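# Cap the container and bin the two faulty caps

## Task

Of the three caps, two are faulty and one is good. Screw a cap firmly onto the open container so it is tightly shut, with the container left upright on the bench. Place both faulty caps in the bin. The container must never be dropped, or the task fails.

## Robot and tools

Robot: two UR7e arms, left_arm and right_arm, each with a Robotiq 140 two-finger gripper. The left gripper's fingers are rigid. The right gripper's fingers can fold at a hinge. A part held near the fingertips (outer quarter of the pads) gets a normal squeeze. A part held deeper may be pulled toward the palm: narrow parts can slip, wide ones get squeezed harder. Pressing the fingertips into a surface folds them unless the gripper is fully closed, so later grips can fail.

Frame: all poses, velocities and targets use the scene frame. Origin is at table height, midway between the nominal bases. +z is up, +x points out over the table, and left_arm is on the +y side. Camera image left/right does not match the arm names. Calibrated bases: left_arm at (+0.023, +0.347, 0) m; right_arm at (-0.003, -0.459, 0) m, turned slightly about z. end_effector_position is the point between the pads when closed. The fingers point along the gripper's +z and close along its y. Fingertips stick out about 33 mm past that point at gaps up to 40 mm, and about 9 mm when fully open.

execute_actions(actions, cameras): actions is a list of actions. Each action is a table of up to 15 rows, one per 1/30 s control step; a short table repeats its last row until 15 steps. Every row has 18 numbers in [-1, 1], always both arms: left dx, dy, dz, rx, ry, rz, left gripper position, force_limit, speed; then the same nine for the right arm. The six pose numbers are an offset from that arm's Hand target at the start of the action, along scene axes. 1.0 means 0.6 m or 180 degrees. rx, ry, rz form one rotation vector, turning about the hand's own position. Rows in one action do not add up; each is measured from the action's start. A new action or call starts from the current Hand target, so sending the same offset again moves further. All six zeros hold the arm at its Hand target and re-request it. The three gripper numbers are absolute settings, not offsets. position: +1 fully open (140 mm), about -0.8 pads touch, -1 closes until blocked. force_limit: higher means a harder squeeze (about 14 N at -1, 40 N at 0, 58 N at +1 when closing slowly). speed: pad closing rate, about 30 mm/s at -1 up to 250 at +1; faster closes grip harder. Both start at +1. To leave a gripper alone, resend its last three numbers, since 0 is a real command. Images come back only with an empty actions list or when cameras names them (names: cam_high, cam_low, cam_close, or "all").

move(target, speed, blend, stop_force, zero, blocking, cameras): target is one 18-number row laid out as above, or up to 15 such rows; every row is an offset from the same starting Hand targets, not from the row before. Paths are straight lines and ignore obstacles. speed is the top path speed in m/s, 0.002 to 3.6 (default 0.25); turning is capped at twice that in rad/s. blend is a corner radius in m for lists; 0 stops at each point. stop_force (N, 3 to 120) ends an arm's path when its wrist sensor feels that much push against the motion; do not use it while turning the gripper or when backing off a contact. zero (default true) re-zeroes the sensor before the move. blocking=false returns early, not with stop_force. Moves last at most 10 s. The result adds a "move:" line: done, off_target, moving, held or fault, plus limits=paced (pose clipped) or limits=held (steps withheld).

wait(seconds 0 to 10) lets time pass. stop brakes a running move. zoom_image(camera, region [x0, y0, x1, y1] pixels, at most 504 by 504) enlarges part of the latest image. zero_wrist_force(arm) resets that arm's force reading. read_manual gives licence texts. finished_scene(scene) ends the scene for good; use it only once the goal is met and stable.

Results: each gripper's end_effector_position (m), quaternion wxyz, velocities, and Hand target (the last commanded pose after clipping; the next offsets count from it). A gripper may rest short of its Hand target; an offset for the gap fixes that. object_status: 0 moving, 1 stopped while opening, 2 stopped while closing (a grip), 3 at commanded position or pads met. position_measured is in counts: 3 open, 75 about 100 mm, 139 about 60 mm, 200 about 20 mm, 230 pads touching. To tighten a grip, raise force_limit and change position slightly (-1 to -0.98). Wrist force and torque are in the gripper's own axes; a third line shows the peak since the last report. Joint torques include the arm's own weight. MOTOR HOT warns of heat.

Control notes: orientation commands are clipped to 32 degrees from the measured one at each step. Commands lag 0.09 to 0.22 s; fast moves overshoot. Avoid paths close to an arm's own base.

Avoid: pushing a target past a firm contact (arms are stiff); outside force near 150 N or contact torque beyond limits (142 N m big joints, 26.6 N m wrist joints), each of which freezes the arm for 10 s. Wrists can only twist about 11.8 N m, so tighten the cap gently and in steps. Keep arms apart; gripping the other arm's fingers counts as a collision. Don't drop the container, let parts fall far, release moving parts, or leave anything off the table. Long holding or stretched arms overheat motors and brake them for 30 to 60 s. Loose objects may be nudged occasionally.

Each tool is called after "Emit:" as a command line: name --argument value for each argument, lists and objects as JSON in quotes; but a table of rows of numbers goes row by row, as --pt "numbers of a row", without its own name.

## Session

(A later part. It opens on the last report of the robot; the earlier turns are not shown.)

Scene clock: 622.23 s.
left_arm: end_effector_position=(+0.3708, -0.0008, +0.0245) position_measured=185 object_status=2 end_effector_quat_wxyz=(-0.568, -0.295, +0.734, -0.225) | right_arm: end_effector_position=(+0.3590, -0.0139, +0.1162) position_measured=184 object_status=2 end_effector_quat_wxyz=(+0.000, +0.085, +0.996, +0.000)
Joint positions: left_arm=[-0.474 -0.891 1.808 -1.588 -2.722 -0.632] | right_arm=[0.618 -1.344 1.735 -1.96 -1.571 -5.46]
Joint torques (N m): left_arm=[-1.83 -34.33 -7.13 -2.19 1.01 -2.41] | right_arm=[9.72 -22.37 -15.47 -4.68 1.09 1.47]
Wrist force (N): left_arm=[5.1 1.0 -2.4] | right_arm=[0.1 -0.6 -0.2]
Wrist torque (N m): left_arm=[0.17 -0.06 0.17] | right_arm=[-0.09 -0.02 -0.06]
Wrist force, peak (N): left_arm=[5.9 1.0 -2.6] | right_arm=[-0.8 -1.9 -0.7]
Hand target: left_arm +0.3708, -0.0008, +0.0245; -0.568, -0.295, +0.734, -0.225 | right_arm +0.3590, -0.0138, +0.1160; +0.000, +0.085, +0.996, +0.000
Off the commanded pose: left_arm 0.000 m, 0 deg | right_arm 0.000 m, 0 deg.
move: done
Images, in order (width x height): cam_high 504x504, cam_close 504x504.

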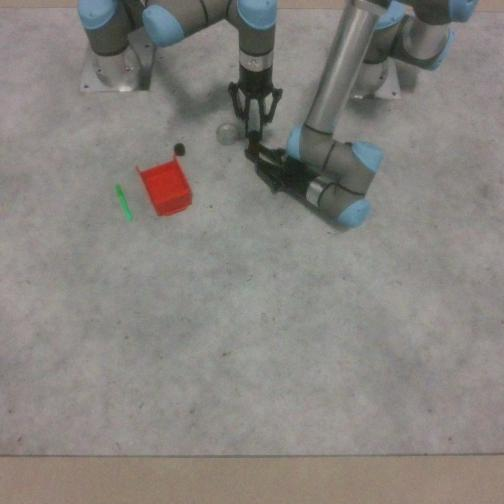

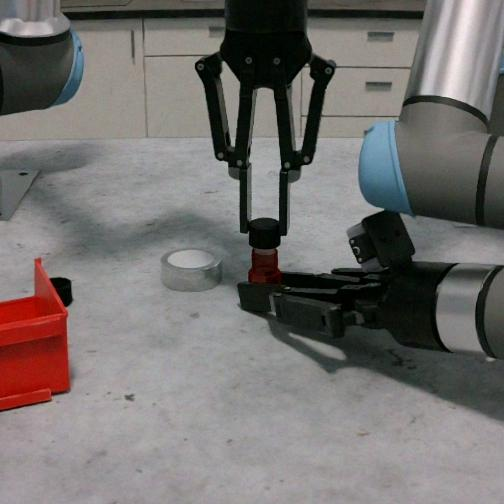

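Emit:
move --target '[0,0,0,0,0,0,-0.98,1,-1,-0.0017,0,-0.07,0,0,0,-1,-1,-1]' --speed 0.012 --stop_force 4 --cameras '["cam_close","cam_high"]'

Emit:
zoom_image --camera "cam_close" --region '[220, 190, 320, 310]'

Scene clock: 658.53 s.
left_arm: end_effector_position=(+0.3708, -0.0008, +0.0245) position_measured=185 object_status=2 end_effector_quat_wxyz=(-0.568, -0.295, +0.734, -0.225) | right_arm: end_effector_position=(+0.3585, -0.0138, +0.0966) position_measured=184 object_status=2 end_effector_quat_wxyz=(+0.000, +0.085, +0.996, +0.000)
Joint positions: left_arm=[-0.474 -0.891 1.808 -1.588 -2.722 -0.632] | right_arm=[0.619 -1.326 1.766 -2.01 -1.571 -5.46]
Joint torques (N m): left_arm=[-5.09 -34.52 -6.98 -1.65 0.87 -2.31] | right_arm=[1.5 -46.04 -31.26 -1.51 0.23 1.07]
Wrist force (N): left_arm=[4.8 -0.4 -3.4] | right_arm=[2.9 -0.3 0.8]
Wrist torque (N m): left_arm=[0.11 0.00 0.05] | right_arm=[-0.02 0.07 -0.06]
Wrist force, peak (N): left_arm=[5.4 0.5 -4.6] | right_arm=[4.1 -1.3 -5.0]
Hand target: left_arm +0.3708, -0.0008, +0.0245; -0.568, -0.295, +0.734, -0.225 | right_arm +0.3585, -0.0138, +0.0966; +0.000, +0.085, +0.996, +0.000 (not the last commanded pose)
Off the commanded pose: left_arm 0.000 m, 0 deg | right_arm 0.023 m, 0 deg.
move: contact (right_arm)
Images, in order (width x height): cam_high 504x504, cam_close 504x504.

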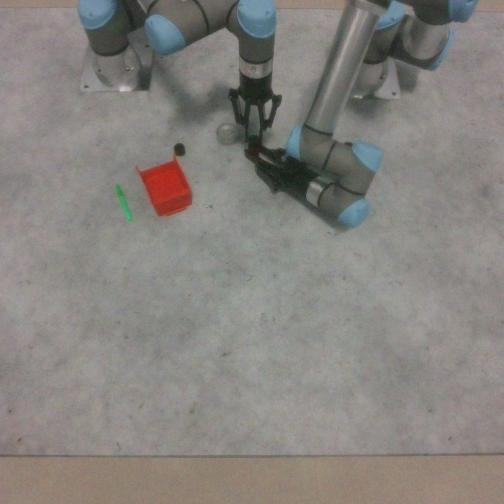

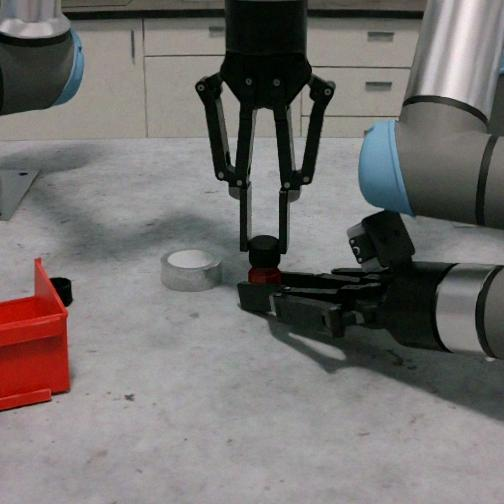

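Scaled by 4.200 from the camera's 504x504 image, which has a finer 720x720 frame.

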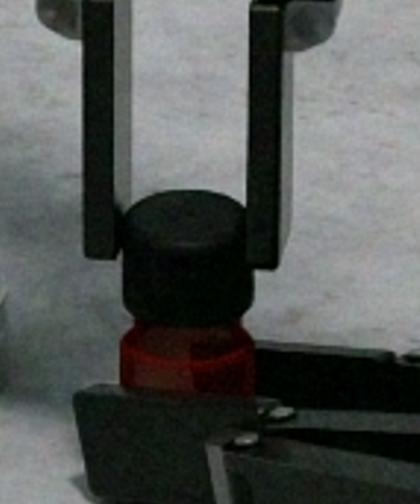

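Emit:
move --pt "0 0 0 0 0 0 -0.98 1 -1 0 0 0 0 0 0 -0.27 0 -1" --pt "0 0 0 0 0 0 -0.98 1 -1 0 0 0 0 0 0 -1 0 -1" --speed 0.05 --cameras '["cam_close"]'

Emit:
zoom_image --camera "cam_close" --region '[220, 190, 320, 310]'

Scene clock: 676.03 s.
left_arm: end_effector_position=(+0.3708, -0.0008, +0.0245) position_measured=185 object_status=2 end_effector_quat_wxyz=(-0.568, -0.295, +0.734, -0.225) | right_arm: end_effector_position=(+0.3586, -0.0138, +0.0966) position_measured=187 object_status=0 end_effector_quat_wxyz=(+0.000, +0.085, +0.996, +0.000)
Joint positions: left_arm=[-0.474 -0.891 1.808 -1.588 -2.722 -0.632] | right_arm=[0.619 -1.326 1.766 -2.01 -1.571 -5.46]
Joint torques (N m): left_arm=[-3.62 -34.39 -7.62 -1.45 0.92 -2.23] | right_arm=[-7.01 -40.26 -19.14 -1.42 0.5 -0.96]
Wrist force (N): left_arm=[4.2 1.9 -3.0] | right_arm=[2.1 -1.5 -8.3]
Wrist torque (N m): left_arm=[0.20 -0.09 0.16] | right_arm=[0.00 0.00 -0.06]
Wrist force, peak (N): left_arm=[5.9 -0.4 -3.9] | right_arm=[2.1 -1.5 -8.3]
Hand target: left_arm +0.3708, -0.0008, +0.0245; -0.568, -0.295, +0.734, -0.225 | right_arm +0.3585, -0.0138, +0.0966; +0.000, +0.085, +0.996, +0.000
Off the commanded pose: left_arm 0.000 m, 0 deg | right_arm 0.000 m, 0 deg.
move: done
Images, in order (width x height): cam_close 504x504.

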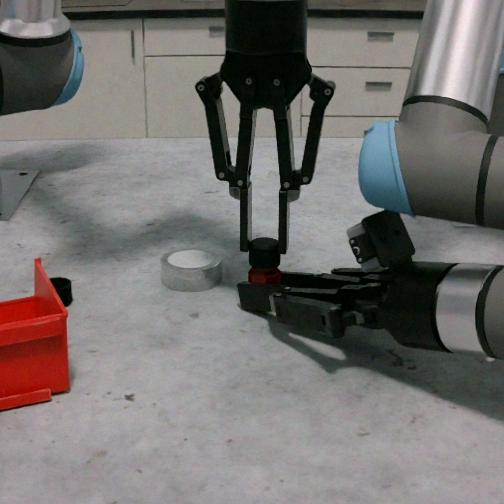

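Scaled by 4.200 from the camera's 504x504 image, which has a finer 720x720 frame.

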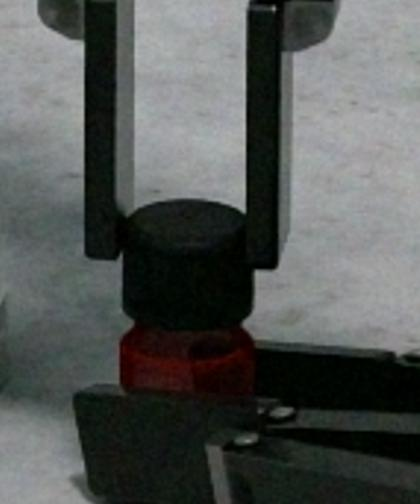

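Emit:
move --pt "0 0 0 0 0 0 -0.98 1 -1 0 0 0 0 0 0 -0.27 0 -1" --pt "0 0 0 0 0 0 -0.98 1 -1 0 0 -0.005 0 0 0 -0.27 0 -1" --pt "0 0 0 0 0 0 -0.98 1 -1 0 0 -0.005 0 0 0 -1 0 -1" --pt "0 0 0 0 0 0 -0.98 1 -1 0 0 -0.006 0 0 -0.5 -1 0 -1" --pt "0 0 0 0 0 0 -0.98 1 -1 0 0 -0.007 0 0 -0.98 -1 0 -1" --speed '[0.05,0.05,0.05,0.5,0.5]' --blend '[0,0,0,0.0005,0]' --cameras '["cam_close"]'

Emit:
zoom_image --camera "cam_close" --region '[220, 190, 320, 310]'

Scene clock: 694.37 s.
left_arm: end_effector_position=(+0.3708, -0.0008, +0.0245) position_measured=185 object_status=2 end_effector_quat_wxyz=(-0.568, -0.295, +0.734, -0.225) | right_arm: end_effector_position=(+0.3585, -0.0138, +0.0924) position_measured=187 object_status=2 end_effector_quat_wxyz=(+0.000, +0.999, -0.053, +0.000)
Joint positions: left_arm=[-0.474 -0.891 1.808 -1.588 -2.722 -0.632] | right_arm=[0.619 -1.323 1.775 -2.023 -1.571 -2.382]
Joint torques (N m): left_arm=[-9.43 -33.97 -6.96 -0.73 -1.62 -2.17] | right_arm=[2.7 -11.92 -23.49 -1.24 -4.44 1.83]
Wrist force (N): left_arm=[4.3 -0.4 -7.9] | right_arm=[-12.9 -0.3 -23.7]
Wrist torque (N m): left_arm=[0.01 0.08 -0.04] | right_arm=[-0.10 0.21 -0.23]
Wrist force, peak (N): left_arm=[5.6 3.9 -13.5] | right_arm=[-9.5 -7.6 -28.2]
Hand target: left_arm +0.3708, -0.0008, +0.0245; -0.568, -0.295, +0.734, -0.225 | right_arm +0.3585, -0.0138, +0.0924; +0.000, +0.999, -0.053, +0.000
Off the commanded pose: left_arm 0.000 m, 0 deg | right_arm 0.000 m, 0 deg.
move: done
Images, in order (width x height): cam_close 504x504.

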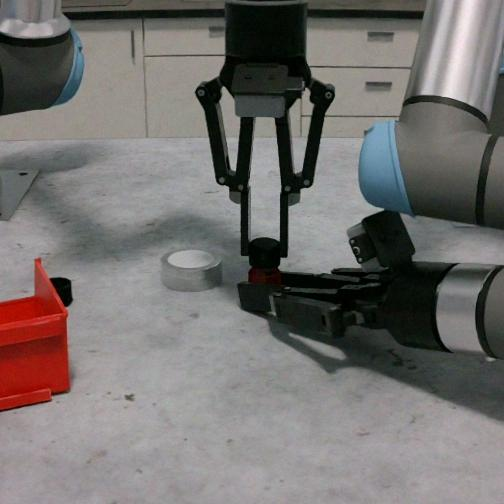

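Scaled by 4.200 from the camera's 504x504 image, which has a finer 720x720 frame.

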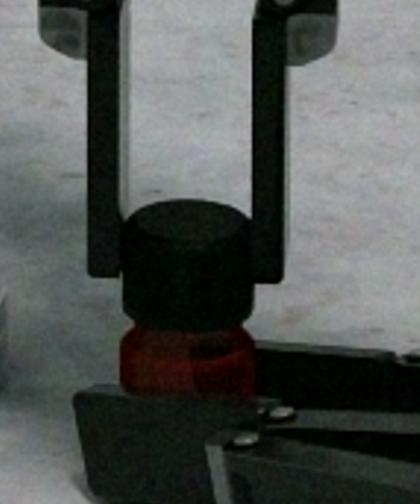

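Emit:
move --pt "0 0 0 0 0 0 -0.98 1 -1 0 0 0 0 0 -0.5 -1 0 -1" --pt "0 0 0 0 0 0 -0.98 1 -1 0 0 -0.0005 0 0 -0.98 -1 0 -1" --speed '[0.5,0.5]' --blend '[0.0005,0]' --cameras '["cam_close"]'

Emit:
zoom_image --camera "cam_close" --region '[220, 190, 320, 310]'

Scene clock: 704.67 s.
left_arm: end_effector_position=(+0.3708, -0.0008, +0.0245) position_measured=185 object_status=2 end_effector_quat_wxyz=(-0.568, -0.295, +0.734, -0.225) | right_arm: end_effector_position=(+0.3585, -0.0138, +0.0921) position_measured=187 object_status=2 end_effector_quat_wxyz=(+0.000, +0.022, +1.000, +0.000)
Joint positions: left_arm=[-0.474 -0.891 1.808 -1.588 -2.722 -0.632] | right_arm=[0.619 -1.322 1.773 -2.021 -1.571 0.697]
Joint torques (N m): left_arm=[-5.14 -34.24 -7.99 -0.3 -1.37 -1.77] | right_arm=[7.29 -14.09 -26.29 -1.46 -2.7 1.78]
Wrist force (N): left_arm=[3.6 0.2 -6.2] | right_arm=[7.9 -3.8 -16.6]
Wrist torque (N m): left_arm=[0.04 0.23 0.13] | right_arm=[-0.06 -0.11 -0.19]
Wrist force, peak (N): left_arm=[3.7 1.7 -9.6] | right_arm=[-13.0 0.1 -24.4]
Hand target: left_arm +0.3708, -0.0008, +0.0245; -0.568, -0.295, +0.734, -0.225 | right_arm +0.3585, -0.0138, +0.0921; +0.000, +0.022, +1.000, +0.000
Off the commanded pose: left_arm 0.000 m, 0 deg | right_arm 0.000 m, 0 deg.
move: done
Images, in order (width x height): cam_close 504x504.

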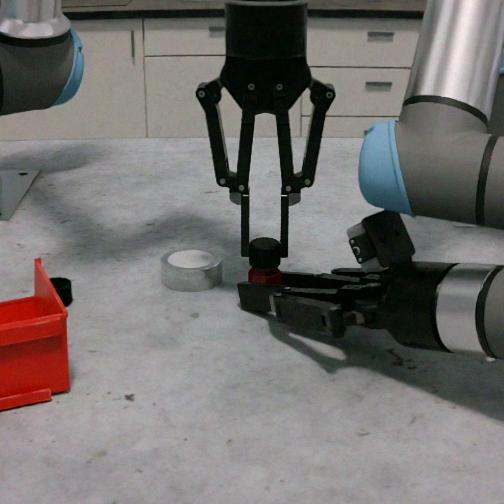

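Scaled by 4.200 from the camera's 504x504 image, which has a finer 720x720 frame.

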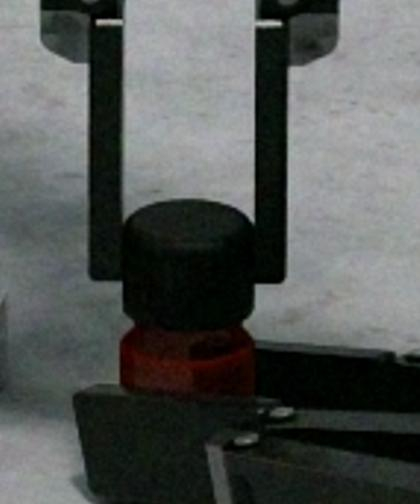

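Emit:
move --pt "0 0 0 0 0 0 -0.98 1 -1 0 0 0 0 0 -0.5 -1 0 -1" --pt "0 0 0 0 0 0 -0.98 1 -1 0 0 -0.0007 0 0 -0.98 -1 0 -1" --speed '[0.5,0.5]' --blend '[0.0005,0]' --cameras '["cam_close"]'

Emit:
zoom_image --camera "cam_close" --region '[220, 190, 320, 310]'

Scene clock: 717.47 s.
left_arm: end_effector_position=(+0.3708, -0.0008, +0.0245) position_measured=185 object_status=2 end_effector_quat_wxyz=(-0.568, -0.295, +0.734, -0.225) | right_arm: end_effector_position=(+0.3585, -0.0138, +0.0916) position_measured=187 object_status=2 end_effector_quat_wxyz=(+0.000, +1.000, +0.010, +0.000)
Joint positions: left_arm=[-0.474 -0.891 1.808 -1.588 -2.722 -0.632] | right_arm=[0.619 -1.322 1.776 -2.025 -1.57 3.776]
Joint torques (N m): left_arm=[-0.32 -34.26 -8.24 0.22 0.36 -1.29] | right_arm=[4.48 -9.26 -22.13 -0.72 -3.51 1.6]
Wrist force (N): left_arm=[3.0 0.1 -5.6] | right_arm=[-9.0 -1.0 -27.3]
Wrist torque (N m): left_arm=[0.03 0.10 0.14] | right_arm=[-0.30 0.04 -0.22]
Wrist force, peak (N): left_arm=[3.9 1.9 -10.6] | right_arm=[-8.7 2.2 -28.1]
Hand target: left_arm +0.3708, -0.0008, +0.0245; -0.568, -0.295, +0.734, -0.225 | right_arm +0.3585, -0.0138, +0.0916; +0.000, +1.000, +0.010, +0.000
Off the commanded pose: left_arm 0.000 m, 0 deg | right_arm 0.000 m, 0 deg.
move: done
Images, in order (width x height): cam_close 504x504.

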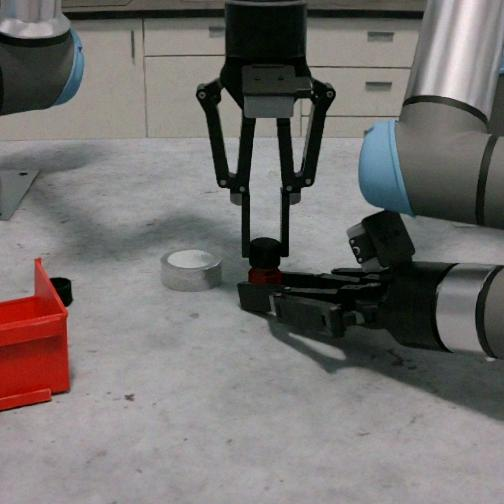

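Scaled by 4.200 from the camera's 504x504 image, which has a finer 720x720 frame.

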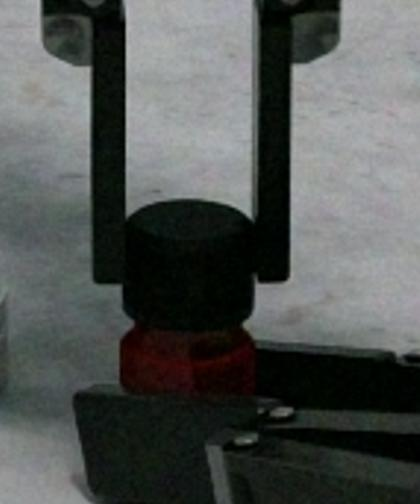

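Emit:
move --pt "0 0 0 0 0 0 -0.98 1 -1 0 0 0.12 0 0 0 -1 0 -1" --speed '[0.1]' --cameras '["all"]'

Emit:
zoom_image --camera "cam_high" --region '[110, 130, 210, 230]'

Emit:
zoom_image --camera "cam_close" --region '[220, 150, 320, 310]'

Emit:
zoom_image --camera "cam_close" --region '[0, 250, 120, 420]'

Scene clock: 731.27 s.
left_arm: end_effector_position=(+0.3708, -0.0008, +0.0245) position_measured=185 object_status=2 end_effector_quat_wxyz=(-0.568, -0.295, +0.734, -0.225) | right_arm: end_effector_position=(+0.3585, -0.0138, +0.1635) position_measured=187 object_status=2 end_effector_quat_wxyz=(+0.000, +1.000, +0.010, +0.000)
Joint positions: left_arm=[-0.474 -0.891 1.808 -1.588 -2.722 -0.632] | right_arm=[0.619 -1.383 1.655 -1.844 -1.57 3.776]
Joint torques (N m): left_arm=[1.86 -33.88 -7.08 0.33 0.96 -1.04] | right_arm=[-1.96 -46.53 -31.87 -0.96 -1.34 -0.41]
Wrist force (N): left_arm=[3.2 0.8 -0.7] | right_arm=[0.9 -1.3 0.5]
Wrist torque (N m): left_arm=[0.20 0.04 0.15] | right_arm=[-0.24 -0.18 -0.05]
Wrist force, peak (N): left_arm=[3.6 -0.4 -5.8] | right_arm=[-9.1 -0.8 -28.2]
Hand target: left_arm +0.3708, -0.0008, +0.0245; -0.568, -0.295, +0.734, -0.225 | right_arm +0.3585, -0.0138, +0.1636; +0.000, +1.000, +0.010, +0.000
Off the commanded pose: left_arm 0.000 m, 0 deg | right_arm 0.000 m, 0 deg.
move: done

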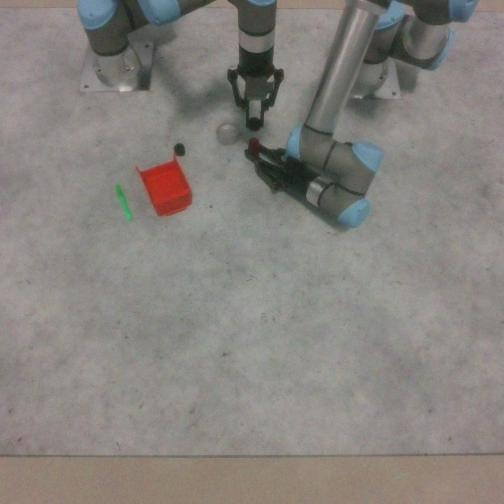

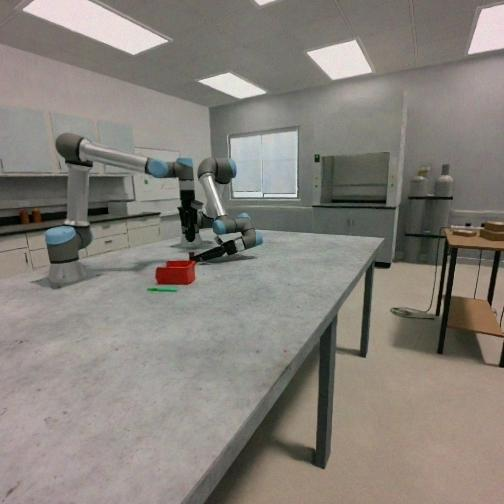

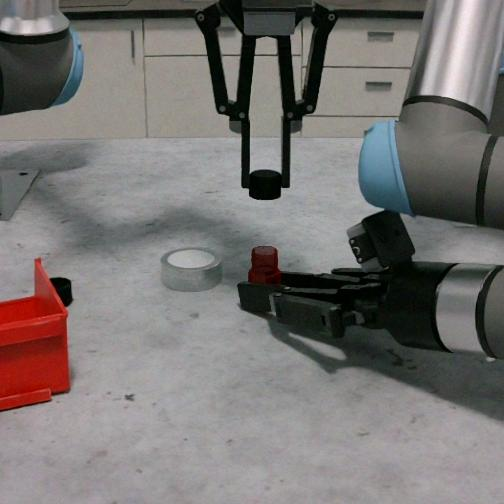

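Scaled by 5.040 from the camera's 504x504 image, which has a finer 720x720 frame.

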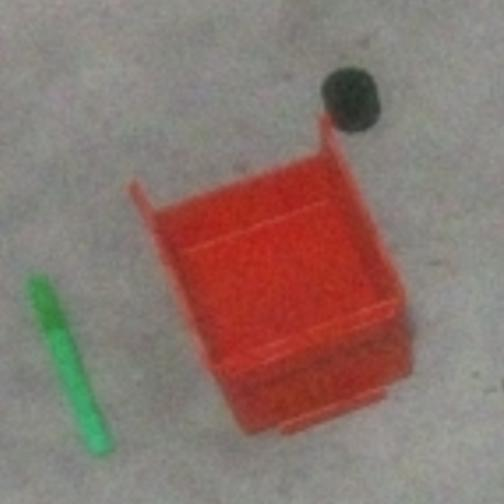

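Scaled by 3.150 from the camera's 504x504 image, which has a finer 720x720 frame.

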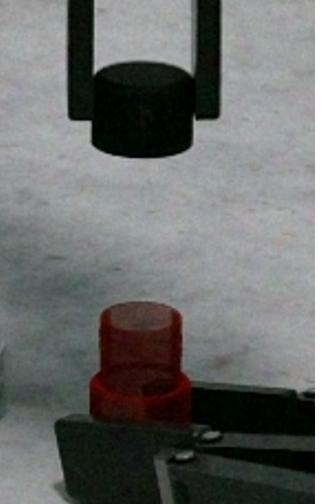

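Scaled by 2.965 from the camera's 504x504 image, which has a finer 720x720 frame.

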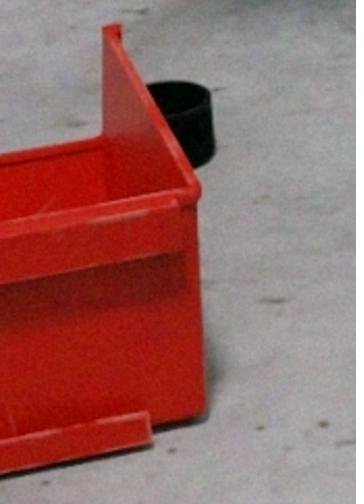

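Emit:
move --pt "0 0 0 0 0 0 -0.1 -1 -0.5 0.1558 -0.4203 0 0 0 0.6167 -1 0 -1" --pt "0 0 0.25 0 0 0 -0.1 -1 -0.5 0.1558 -0.4203 -0.1 0 0 0.6167 -1 0 -1" --speed '[0.5,0.2]' --cameras '["cam_high","cam_close","cam_low"]'

Emit:
zoom_image --camera "cam_high" --region '[110, 120, 210, 220]'

Emit:
zoom_image --camera "cam_close" --region '[0, 200, 120, 420]'

Scene clock: 774.20 s.
left_arm: end_effector_position=(+0.3708, -0.0008, +0.1744) position_measured=141 object_status=3 end_effector_quat_wxyz=(-0.568, -0.296, +0.734, -0.225) | right_arm: end_effector_position=(+0.4520, -0.2660, +0.1037) position_measured=187 object_status=2 end_effector_quat_wxyz=(+0.000, +0.558, +0.830, +0.000)
Joint positions: left_arm=[-0.474 -1.137 1.722 -1.256 -2.722 -0.632] | right_arm=[0.092 -1.516 1.969 -2.024 -1.57 1.312]
Joint torques (N m): left_arm=[8.54 -42.35 -25.2 0.37 0.81 1.98] | right_arm=[5.2 -14.36 -14.12 -4.55 2.11 1.23]
Wrist force (N): left_arm=[-1.2 1.0 0.9] | right_arm=[0.7 -1.7 0.8]
Wrist torque (N m): left_arm=[0.18 0.05 -0.04] | right_arm=[-0.31 -0.15 0.06]
Wrist force, peak (N): left_arm=[3.5 0.9 -0.5] | right_arm=[0.9 -2.0 0.7]
Hand target: left_arm +0.3708, -0.0008, +0.1745; -0.568, -0.295, +0.734, -0.225 | right_arm +0.4520, -0.2660, +0.1036; +0.000, +0.558, +0.830, +0.000
Off the commanded pose: left_arm 0.000 m, 0 deg | right_arm 0.000 m, 0 deg.
move: done

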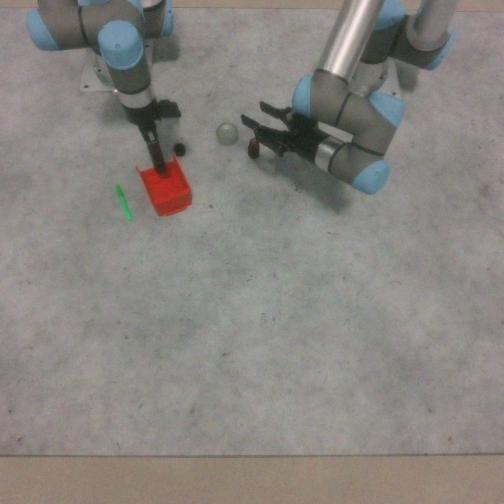

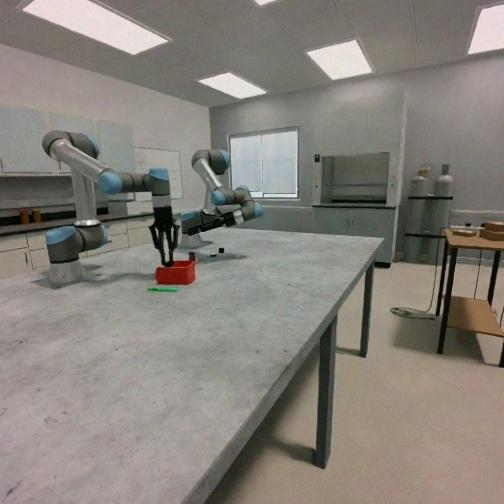

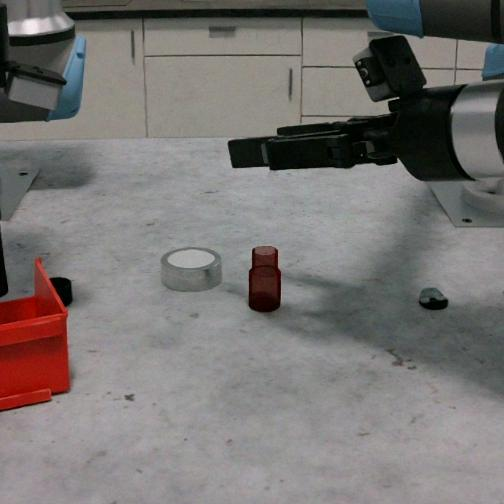

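Scaled by 5.040 from the camera's 504x504 image, which has a finer 720x720 frame.

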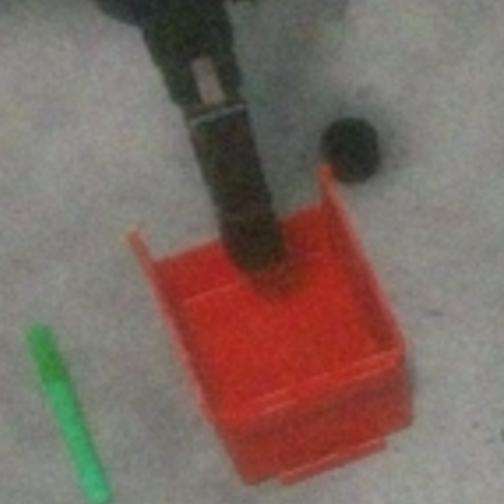

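Scaled by 2.291 from the camera's 504x504 image, which has a finer 720x720 frame.

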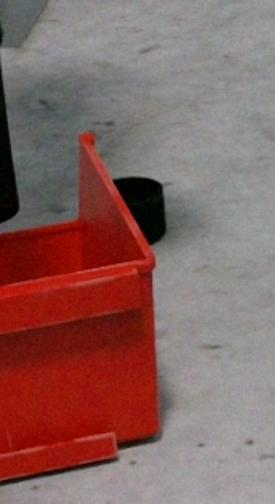

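Emit:
move --pt "0 0 0 0 0 0 -0.1 -1 0 0.015 0 -0.02 0 0 0 -1 0 -1" --pt "0 0 0 0 0 0 -0.1 -1 0 0.015 0 -0.085 0 0 0 -1 0 -1" --pt "0.2987 0.418 0.2592 0.2656 -0.321 -0.0376 -0.1 -1 0 0.015 0 -0.085 0 0 0 -0.2 -1 -0.7" --pt "0.2987 0.418 0.2592 0.2656 -0.321 -0.0376 -0.1 -1 0 0.015 0 0.1 0 0 0 -0.2 -1 -0.7" --speed '[0.15,0.1,0.5,0.2]' --blend '[0.005,0,0,0]' --cameras '["cam_high","cam_close"]'

Emit:
zoom_image --camera "cam_high" --region '[110, 120, 210, 220]'

Scene clock: 788.10 s.
left_arm: end_effector_position=(+0.5500, +0.2500, +0.3300) position_measured=141 object_status=3 end_effector_quat_wxyz=(-0.003, -0.308, +0.951, -0.001) | right_arm: end_effector_position=(+0.4610, -0.2660, +0.1635) position_measured=154 object_status=3 end_effector_quat_wxyz=(+0.000, +0.558, +0.830, +0.000)
Joint positions: left_arm=[-0.43 -1.494 1.353 -1.425 -1.576 -1.058] | right_arm=[0.089 -1.55 1.841 -1.861 -1.57 1.31]
Joint torques (N m): left_arm=[-6.48 -32.47 -16.11 -4.53 2.2 -2.3] | right_arm=[-7.85 -37.87 -32.84 -0.72 -1.97 -1.48]
Wrist force (N): left_arm=[2.0 2.5 2.4] | right_arm=[0.6 -1.6 0.6]
Wrist torque (N m): left_arm=[0.35 -0.49 0.36] | right_arm=[-0.29 -0.13 0.05]
Wrist force, peak (N): left_arm=[2.0 2.8 3.0] | right_arm=[1.1 -1.5 1.6]
Hand target: left_arm +0.5500, +0.2500, +0.3300; -0.003, -0.308, +0.951, -0.001 | right_arm +0.4610, -0.2660, +0.1636; +0.000, +0.558, +0.830, +0.000
Off the commanded pose: left_arm 0.000 m, 0 deg | right_arm 0.000 m, 0 deg.
move: done; blend cut to 0 m at target 1
Images, in order (width x height): cam_high 504x504, cam_close 504x504.

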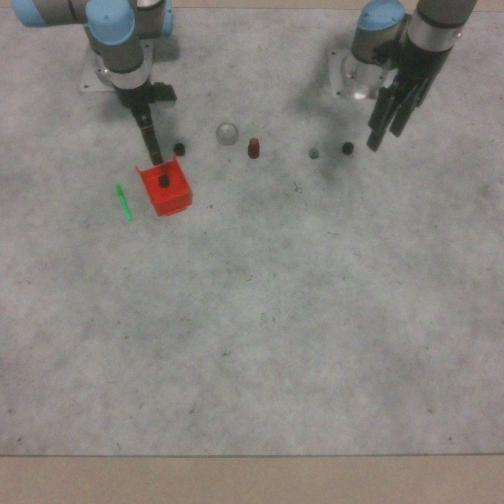

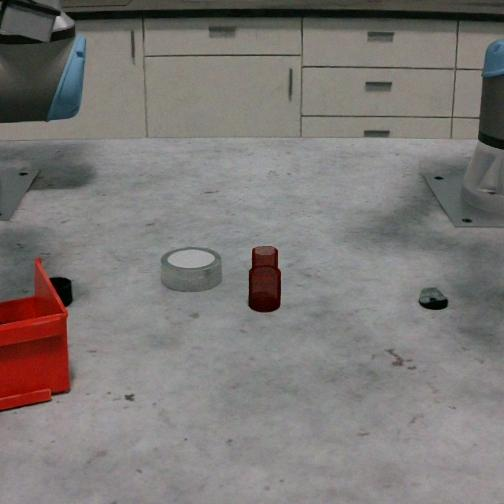

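Scaled by 5.040 from the camera's 504x504 image, which has a finer 720x720 frame.

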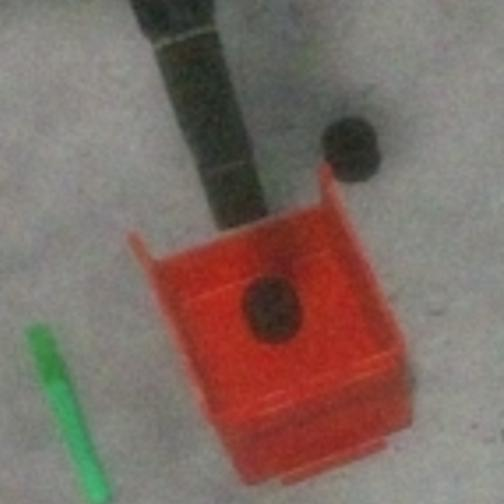

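Emit:
move --pt "0 0 0 0 0 0 -0.1 -1 0 -0.19 0.0617 -0.0725 0 0 0.3767 -0.145 -1 0" --pt "-0.1747 -0.4435 -0.1333 -0.0891 -0.537 -0.3853 -0.1 -1 0 -0.19 0.0617 -0.195 0 0 0.3767 -0.145 -1 0" --speed '[0.5,0.5]' --cameras '["cam_high","cam_close","cam_low"]'

Emit:
zoom_image --camera "cam_high" --region '[130, 90, 230, 190]'

Emit:
zoom_image --camera "cam_close" --region '[0, 200, 120, 420]'

Emit:
zoom_image --camera "cam_low" --region '[140, 210, 230, 300]'

Scene clock: 829.53 s.
left_arm: end_effector_position=(+0.4452, -0.0161, +0.2501) position_measured=141 object_status=3 end_effector_quat_wxyz=(+0.626, +0.323, +0.632, -0.324) | right_arm: end_effector_position=(+0.3470, -0.2290, +0.0466) position_measured=147 object_status=3 end_effector_quat_wxyz=(+0.000, +0.001, +1.000, +0.000)
Joint positions: left_arm=[-0.956 -1.109 2.581 -4.606 -1.563 -0.005] | right_arm=[0.222 -1.621 2.245 -2.194 -1.571 0.259]
Joint torques (N m): left_arm=[7.89 -17.85 -10.44 -4.5 -2.24 -2.54] | right_arm=[5.18 -7.47 -11.91 -4.61 1.63 1.24]
Wrist force (N): left_arm=[5.0 3.9 -3.0] | right_arm=[0.7 -1.4 0.2]
Wrist torque (N m): left_arm=[0.87 -0.66 0.35] | right_arm=[-0.25 -0.13 0.05]
Wrist force, peak (N): left_arm=[5.7 4.0 -2.5] | right_arm=[0.8 -1.7 0.9]
Hand target: left_arm +0.4452, -0.0161, +0.2501; +0.626, +0.323, +0.632, -0.324 | right_arm +0.3470, -0.2290, +0.0466; +0.000, +0.001, +1.000, +0.000
Off the commanded pose: left_arm 0.000 m, 0 deg | right_arm 0.000 m, 0 deg.
move: done

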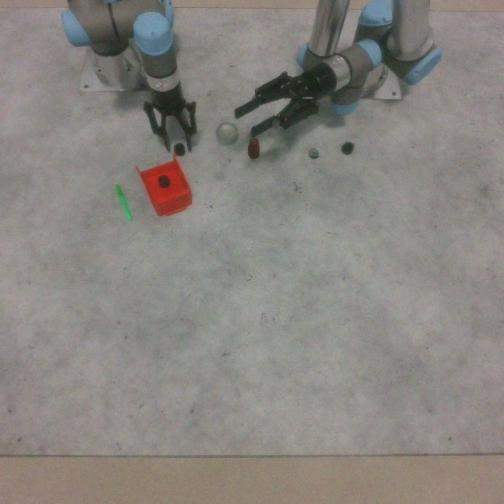

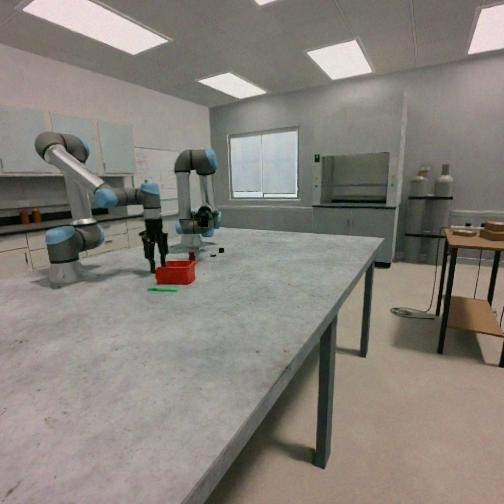

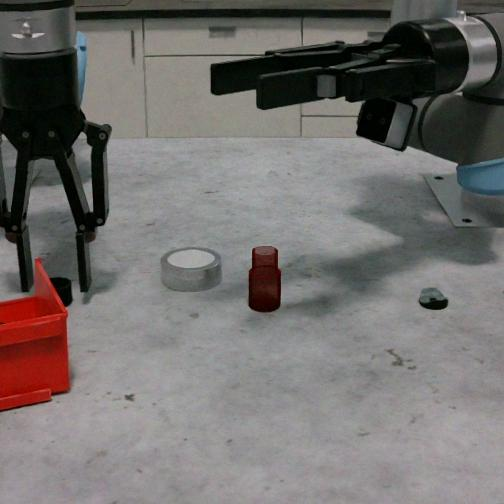

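Scaled by 5.040 from the camera's 504x504 image, which has a finer 720x720 frame.

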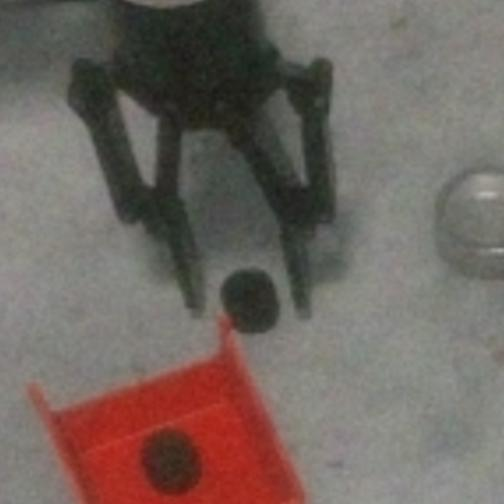

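Scaled by 2.291 from the camera's 504x504 image, which has a finer 720x720 frame.

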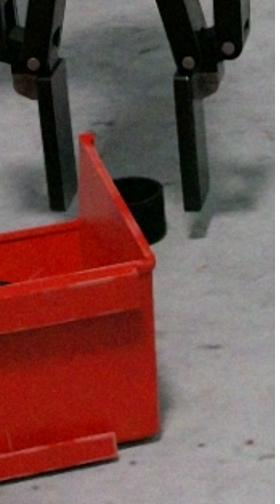

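Scaled by 5.600 from the camera's 504x504 image, which has a finer 720x720 frame.

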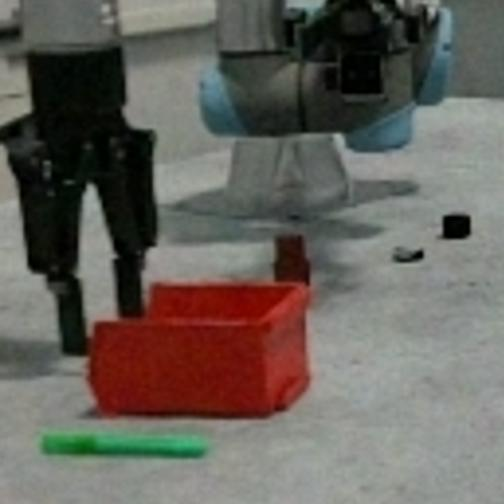

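Emit:
move --pt "0 0 0 0 0 0 -0.1 -1 0 0 0 -0.011 0 0 0 -0.145 -1 0" --pt "0 0 -0.011 0 0 0 -0.1 -1 0 0 0 -0.011 0 0 0 -1 -1 -1" --speed 0.1 --cameras '["cam_close"]'

Scene clock: 865.10 s.
left_arm: end_effector_position=(+0.4452, -0.0161, +0.2435) position_measured=141 object_status=3 end_effector_quat_wxyz=(+0.626, +0.323, +0.632, -0.324) | right_arm: end_effector_position=(+0.3470, -0.2290, +0.0400) position_measured=184 object_status=0 end_effector_quat_wxyz=(+0.000, +0.001, +1.000, +0.000)
Joint positions: left_arm=[-0.956 -1.079 2.58 -4.635 -1.564 -0.006] | right_arm=[0.222 -1.609 2.254 -2.216 -1.571 0.259]
Joint torques (N m): left_arm=[-6.39 -16.98 -10.84 -4.15 1.54 -2.19] | right_arm=[4.64 -7.95 -11.19 -4.17 -0.55 1.01]
Wrist force (N): left_arm=[5.1 3.7 -2.5] | right_arm=[3.0 -3.1 -8.7]
Wrist torque (N m): left_arm=[0.83 -0.69 0.37] | right_arm=[-0.31 -0.21 0.06]
Wrist force, peak (N): left_arm=[5.5 4.2 -3.1] | right_arm=[3.0 -3.1 -8.7]
Hand target: left_arm +0.4452, -0.0161, +0.2435; +0.626, +0.323, +0.632, -0.324 | right_arm +0.3470, -0.2290, +0.0400; +0.000, +0.001, +1.000, +0.000
Off the commanded pose: left_arm 0.000 m, 0 deg | right_arm 0.000 m, 0 deg.
move: done
Images, in order (width x height): cam_close 504x504.

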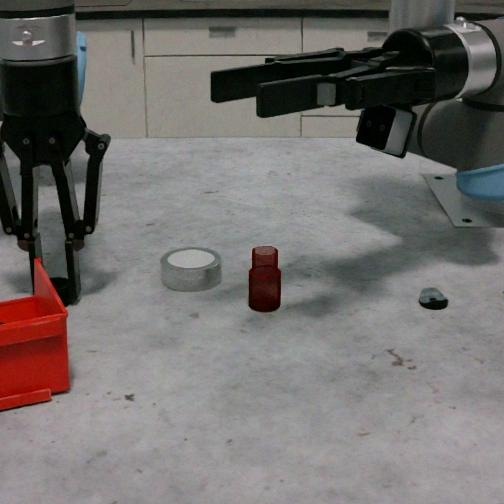

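Emit:
move --pt "0 0 0.011 0 0 0 -0.1 -1 0 0 0 0.2 0 0 0 -1 -1 -1" --pt "0 0 0.011 0 0 0 -0.1 -1 0 0.2883 0.1817 0.3992 0 0 0.197 -1 -1 -1" --speed 0.25 --blend '[0.03,0]' --cameras '["cam_close","cam_high"]'

Scene clock: 877.20 s.
left_arm: end_effector_position=(+0.4452, -0.0161, +0.2501) position_measured=141 object_status=3 end_effector_quat_wxyz=(+0.626, +0.323, +0.632, -0.324) | right_arm: end_effector_position=(+0.5200, -0.1200, +0.2795) position_measured=184 object_status=2 end_effector_quat_wxyz=(+0.000, -0.304, +0.953, +0.000)
Joint positions: left_arm=[-0.956 -1.108 2.581 -4.607 -1.564 -0.006] | right_arm=[0.324 -1.292 1.242 -1.521 -1.572 -0.258]
Joint torques (N m): left_arm=[5.47 -29.32 2.36 -1.07 -1.63 -1.1] | right_arm=[9.56 -27.22 -31.85 -0.99 -1.98 -1.57]
Wrist force (N): left_arm=[5.0 3.9 -2.7] | right_arm=[0.9 -1.5 0.5]
Wrist torque (N m): left_arm=[0.88 -0.67 0.36] | right_arm=[-0.28 -0.19 0.06]
Wrist force, peak (N): left_arm=[5.2 4.2 -3.0] | right_arm=[2.9 -3.2 -9.0]
Hand target: left_arm +0.4452, -0.0161, +0.2501; +0.626, +0.323, +0.632, -0.324 | right_arm +0.5200, -0.1200, +0.2796; +0.000, -0.304, +0.953, +0.000
Off the commanded pose: left_arm 0.000 m, 0 deg | right_arm 0.000 m, 0 deg.
move: done
Images, in order (width x height): cam_high 504x504, cam_close 504x504.

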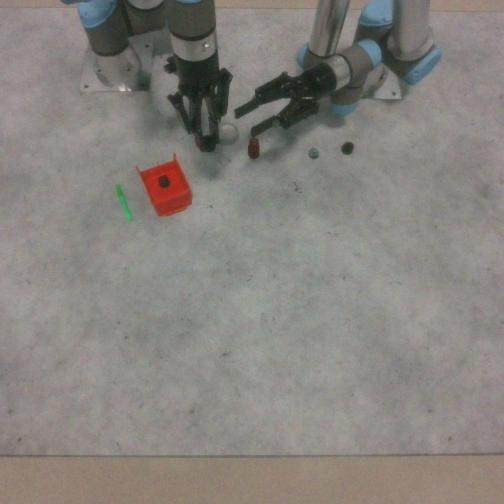

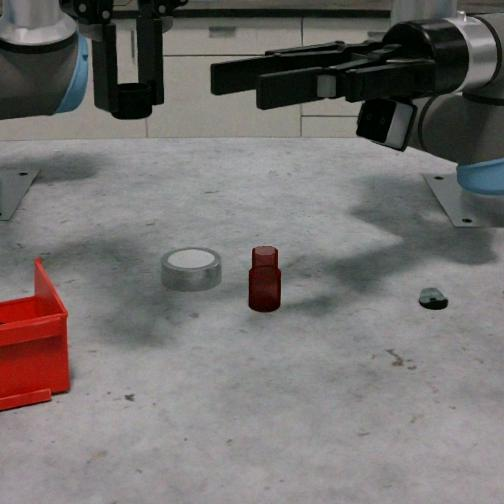

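Emit:
move --pt "0.0967 -0.1355 0 0 0 0 -0.1 -1 0 0 0 0 0 0 0 -1 -1 -1" --pt "0.0967 -0.1355 0 0 0 0 -1 -1 -1 0 0 0 0 0 0 -1 -1 -1" --speed 0.15 --cameras '["cam_close"]'

Scene clock: 886.03 s.
left_arm: end_effector_position=(+0.5033, -0.0973, +0.2500) position_measured=184 object_status=0 end_effector_quat_wxyz=(+0.626, +0.323, +0.632, -0.324) | right_arm: end_effector_position=(+0.5200, -0.1200, +0.2796) position_measured=184 object_status=2 end_effector_quat_wxyz=(+0.000, -0.304, +0.953, -0.001)
Joint positions: left_arm=[-0.954 -1.037 2.318 -4.415 -1.566 -0.006] | right_arm=[0.324 -1.292 1.242 -1.52 -1.572 -0.258]
Joint torques (N m): left_arm=[-8.39 -23.71 -14.27 -2.25 -2.18 1.47] | right_arm=[6.52 -25.99 -30.83 -7.57 2.88 -1.3]
Wrist force (N): left_arm=[3.9 12.7 -4.7] | right_arm=[11.8 -3.5 0.5]
Wrist torque (N m): left_arm=[0.57 -0.62 0.27] | right_arm=[-0.29 -0.33 0.08]
Wrist force, peak (N): left_arm=[5.4 13.4 -4.0] | right_arm=[12.6 -0.7 0.2]
Hand target: left_arm +0.5032, -0.0974, +0.2501; +0.626, +0.323, +0.632, -0.324 | right_arm +0.5200, -0.1200, +0.2796; +0.000, -0.304, +0.953, +0.000
Off the commanded pose: left_arm 0.000 m, 0 deg | right_arm 0.000 m, 0 deg.
move: done
Images, in order (width x height): cam_close 504x504.

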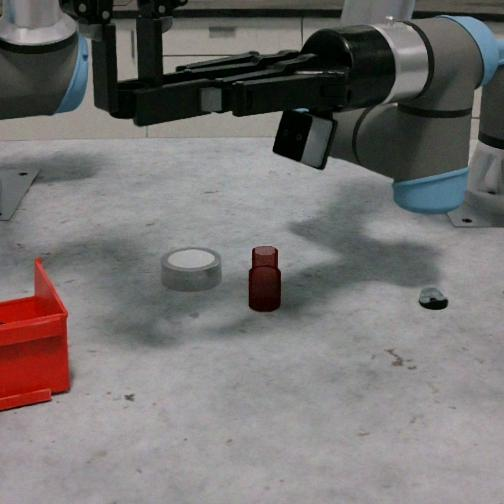

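Emit:
move --pt "0 0 0 0 0 0 -1 -1 -1 0 0 0 0 0 0 -0.27 -1 -0.5" --pt "0 0 0 0 0 0 -1 -1 -1 0 0 0.15 0 0 0 -0.27 -1 -0.5" --speed 0.2 --cameras '["cam_close"]'

Emit:
move --pt "0 0 0 0.2905 -0.407 0 -1 -1 -1 0 0 0 0 0 0 -0.27 -1 -0.5" --pt "0 0 0 0.5787 -0.8107 0 -1 -1 -1 0 0 0 0 0 0 -0.27 -1 -0.5" --speed 0.3 --blend '[0.02,0]' --cameras '["cam_close"]'

Scene clock: 900.73 s.
left_arm: end_effector_position=(+0.5032, -0.0974, +0.2501) position_measured=184 object_status=2 end_effector_quat_wxyz=(+0.626, +0.323, +0.632, -0.324) | right_arm: end_effector_position=(+0.5200, -0.1200, +0.3695) position_measured=163 object_status=3 end_effector_quat_wxyz=(+0.000, -0.304, +0.953, +0.000)
Joint positions: left_arm=[-0.954 -1.037 2.318 -4.415 -1.566 -0.005] | right_arm=[0.324 -1.251 0.954 -1.274 -1.572 -0.258]
Joint torques (N m): left_arm=[7.62 -32.62 -3.13 -1.86 1.88 1.76] | right_arm=[9.47 -27.62 -29.53 -0.96 -1.97 1.54]
Wrist force (N): left_arm=[4.6 4.4 -2.8] | right_arm=[0.4 -1.6 0.5]
Wrist torque (N m): left_arm=[0.97 -0.59 0.37] | right_arm=[-0.30 -0.08 0.02]
Wrist force, peak (N): left_arm=[4.3 14.6 -5.0] | right_arm=[13.4 -4.0 0.6]
Hand target: left_arm +0.5032, -0.0974, +0.2501; +0.626, +0.323, +0.632, -0.324 | right_arm +0.5200, -0.1200, +0.3696; +0.000, -0.304, +0.953, +0.000
Off the commanded pose: left_arm 0.000 m, 0 deg | right_arm 0.000 m, 0 deg.
move: done
Images, in order (width x height): cam_close 504x504.

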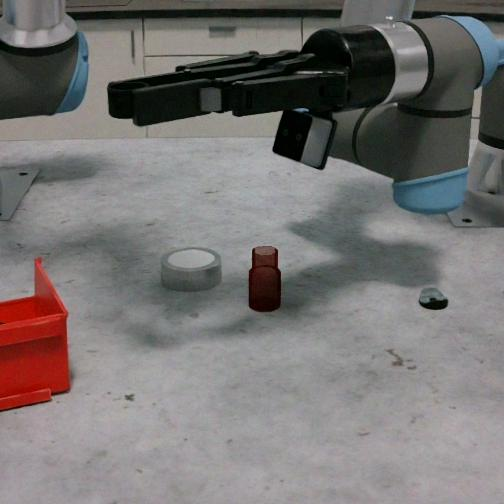

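Scene clock: 906.80 s.
left_arm: end_effector_position=(+0.5032, -0.0974, +0.2500) position_measured=184 object_status=2 end_effector_quat_wxyz=(+0.331, +0.629, -0.317, +0.628) | right_arm: end_effector_position=(+0.5200, -0.1200, +0.3696) position_measured=163 object_status=3 end_effector_quat_wxyz=(+0.000, -0.304, +0.953, +0.000)
Joint positions: left_arm=[-0.952 -1.022 2.313 -4.44 -1.569 3.123] | right_arm=[0.324 -1.251 0.954 -1.273 -1.572 -0.258]
Joint torques (N m): left_arm=[8.43 -26.33 -14.39 -1.04 -2.07 2.02] | right_arm=[9.11 -27.49 -30.49 -0.92 -1.98 1.42]
Wrist force (N): left_arm=[-1.0 1.0 0.2] | right_arm=[0.7 -2.2 0.5]
Wrist torque (N m): left_arm=[0.21 0.02 -0.09] | right_arm=[-0.42 -0.14 0.03]
Wrist force, peak (N): left_arm=[5.1 3.9 -2.8] | right_arm=[0.6 -2.3 0.5]
Hand target: left_arm +0.5032, -0.0974, +0.2501; +0.331, +0.629, -0.317, +0.628 | right_arm +0.5200, -0.1200, +0.3696; +0.000, -0.304, +0.953, +0.000
Off the commanded pose: left_arm 0.000 m, 0 deg | right_arm 0.000 m, 0 deg.
move: done
Images, in order (width x height): cam_close 504x504.

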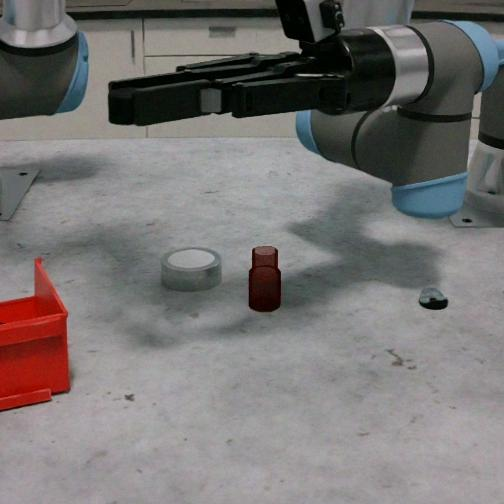

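Emit:
move --pt "0 0 0 0.0026 -0.0036 0 -1 -1 -1 0 0 -0.1468 0 0 0 -0.27 -1 -0.5" --pt "0 0 0 0.0026 -0.0036 0 -1 -1 -1 0 0 -0.1468 0 0 0 -1 -1 -1" --speed 0.15 --cameras '["cam_close"]'

Emit:
move --pt "0 0 0 0 0 0 -0.1 -1 -0.5 0 0 0 0 0 0 -1 -1 -1" --pt "-0.0967 0.1355 0 0 0 0 -0.1 -1 -0.5 0 0 0 0 0 0 -1 -1 -1" --speed 0.2 --cameras '["cam_close"]'

Scene clock: 919.03 s.
left_arm: end_effector_position=(+0.5032, -0.0974, +0.2500) position_measured=184 object_status=2 end_effector_quat_wxyz=(+0.326, +0.627, -0.322, +0.630) | right_arm: end_effector_position=(+0.5200, -0.1200, +0.2815) position_measured=184 object_status=2 end_effector_quat_wxyz=(+0.000, -0.304, +0.953, +0.000)
Joint positions: left_arm=[-0.952 -1.022 2.313 -4.44 -1.57 3.138] | right_arm=[0.324 -1.292 1.236 -1.515 -1.572 -0.258]
Joint torques (N m): left_arm=[6.9 -35.75 -15.18 -1.93 -1.81 2.1] | right_arm=[-5.16 -47.67 -16.09 -3.54 1.97 -1.41]
Wrist force (N): left_arm=[-2.4 0.9 -2.0] | right_arm=[0.5 -3.9 -1.2]
Wrist torque (N m): left_arm=[0.16 -0.04 -0.07] | right_arm=[-0.24 -0.11 0.00]
Wrist force, peak (N): left_arm=[-2.9 0.9 -2.8] | right_arm=[0.9 -4.4 -1.6]
Hand target: left_arm +0.5032, -0.0974, +0.2501; +0.326, +0.627, -0.322, +0.630 | right_arm +0.5200, -0.1200, +0.2815; +0.000, -0.304, +0.953, +0.000
Off the commanded pose: left_arm 0.000 m, 0 deg | right_arm 0.000 m, 0 deg.
move: done
Images, in order (width x height): cam_close 504x504.

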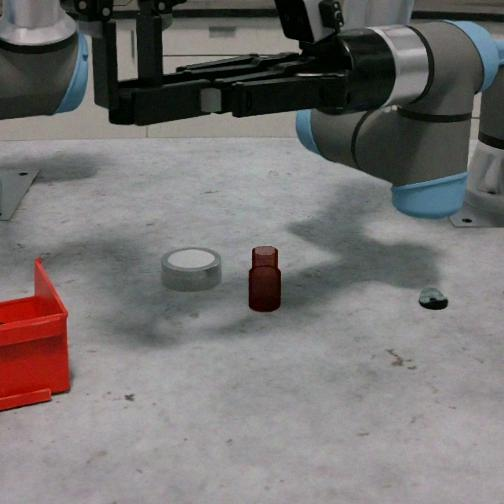

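Scene clock: 921.00 s.
left_arm: end_effector_position=(+0.4453, -0.0162, +0.2501) position_measured=141 object_status=3 end_effector_quat_wxyz=(+0.326, +0.627, -0.322, +0.630) | right_arm: end_effector_position=(+0.5200, -0.1200, +0.2815) position_measured=184 object_status=2 end_effector_quat_wxyz=(+0.000, -0.304, +0.953, +0.000)
Joint positions: left_arm=[-0.953 -1.088 2.575 -4.635 -1.569 3.138] | right_arm=[0.324 -1.292 1.236 -1.515 -1.572 -0.258]
Joint torques (N m): left_arm=[-7.32 -26.27 3.58 -4.55 2.45 1.53] | right_arm=[8.82 -39.86 -18.56 -0.8 0.67 -1.21]
Wrist force (N): left_arm=[-0.8 1.1 0.2] | right_arm=[0.6 -2.2 0.3]
Wrist torque (N m): left_arm=[0.23 0.01 -0.09] | right_arm=[-0.42 -0.13 0.01]
Wrist force, peak (N): left_arm=[-2.6 1.4 -1.7] | right_arm=[0.5 -4.0 -1.2]
Hand target: left_arm +0.4452, -0.0161, +0.2501; +0.326, +0.627, -0.322, +0.630 | right_arm +0.5200, -0.1200, +0.2815; +0.000, -0.304, +0.953, +0.000
Off the commanded pose: left_arm 0.000 m, 0 deg | right_arm 0.000 m, 0 deg.
move: done
Images, in order (width x height): cam_close 504x504.

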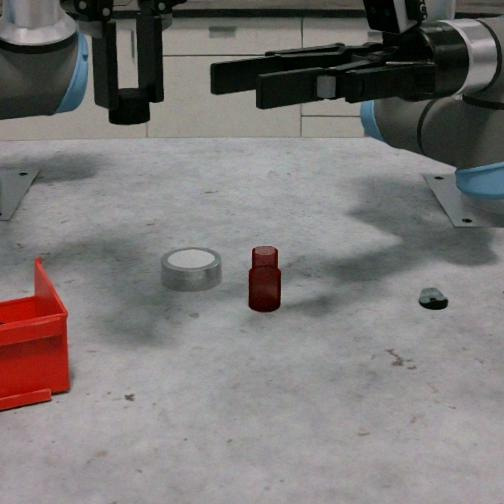

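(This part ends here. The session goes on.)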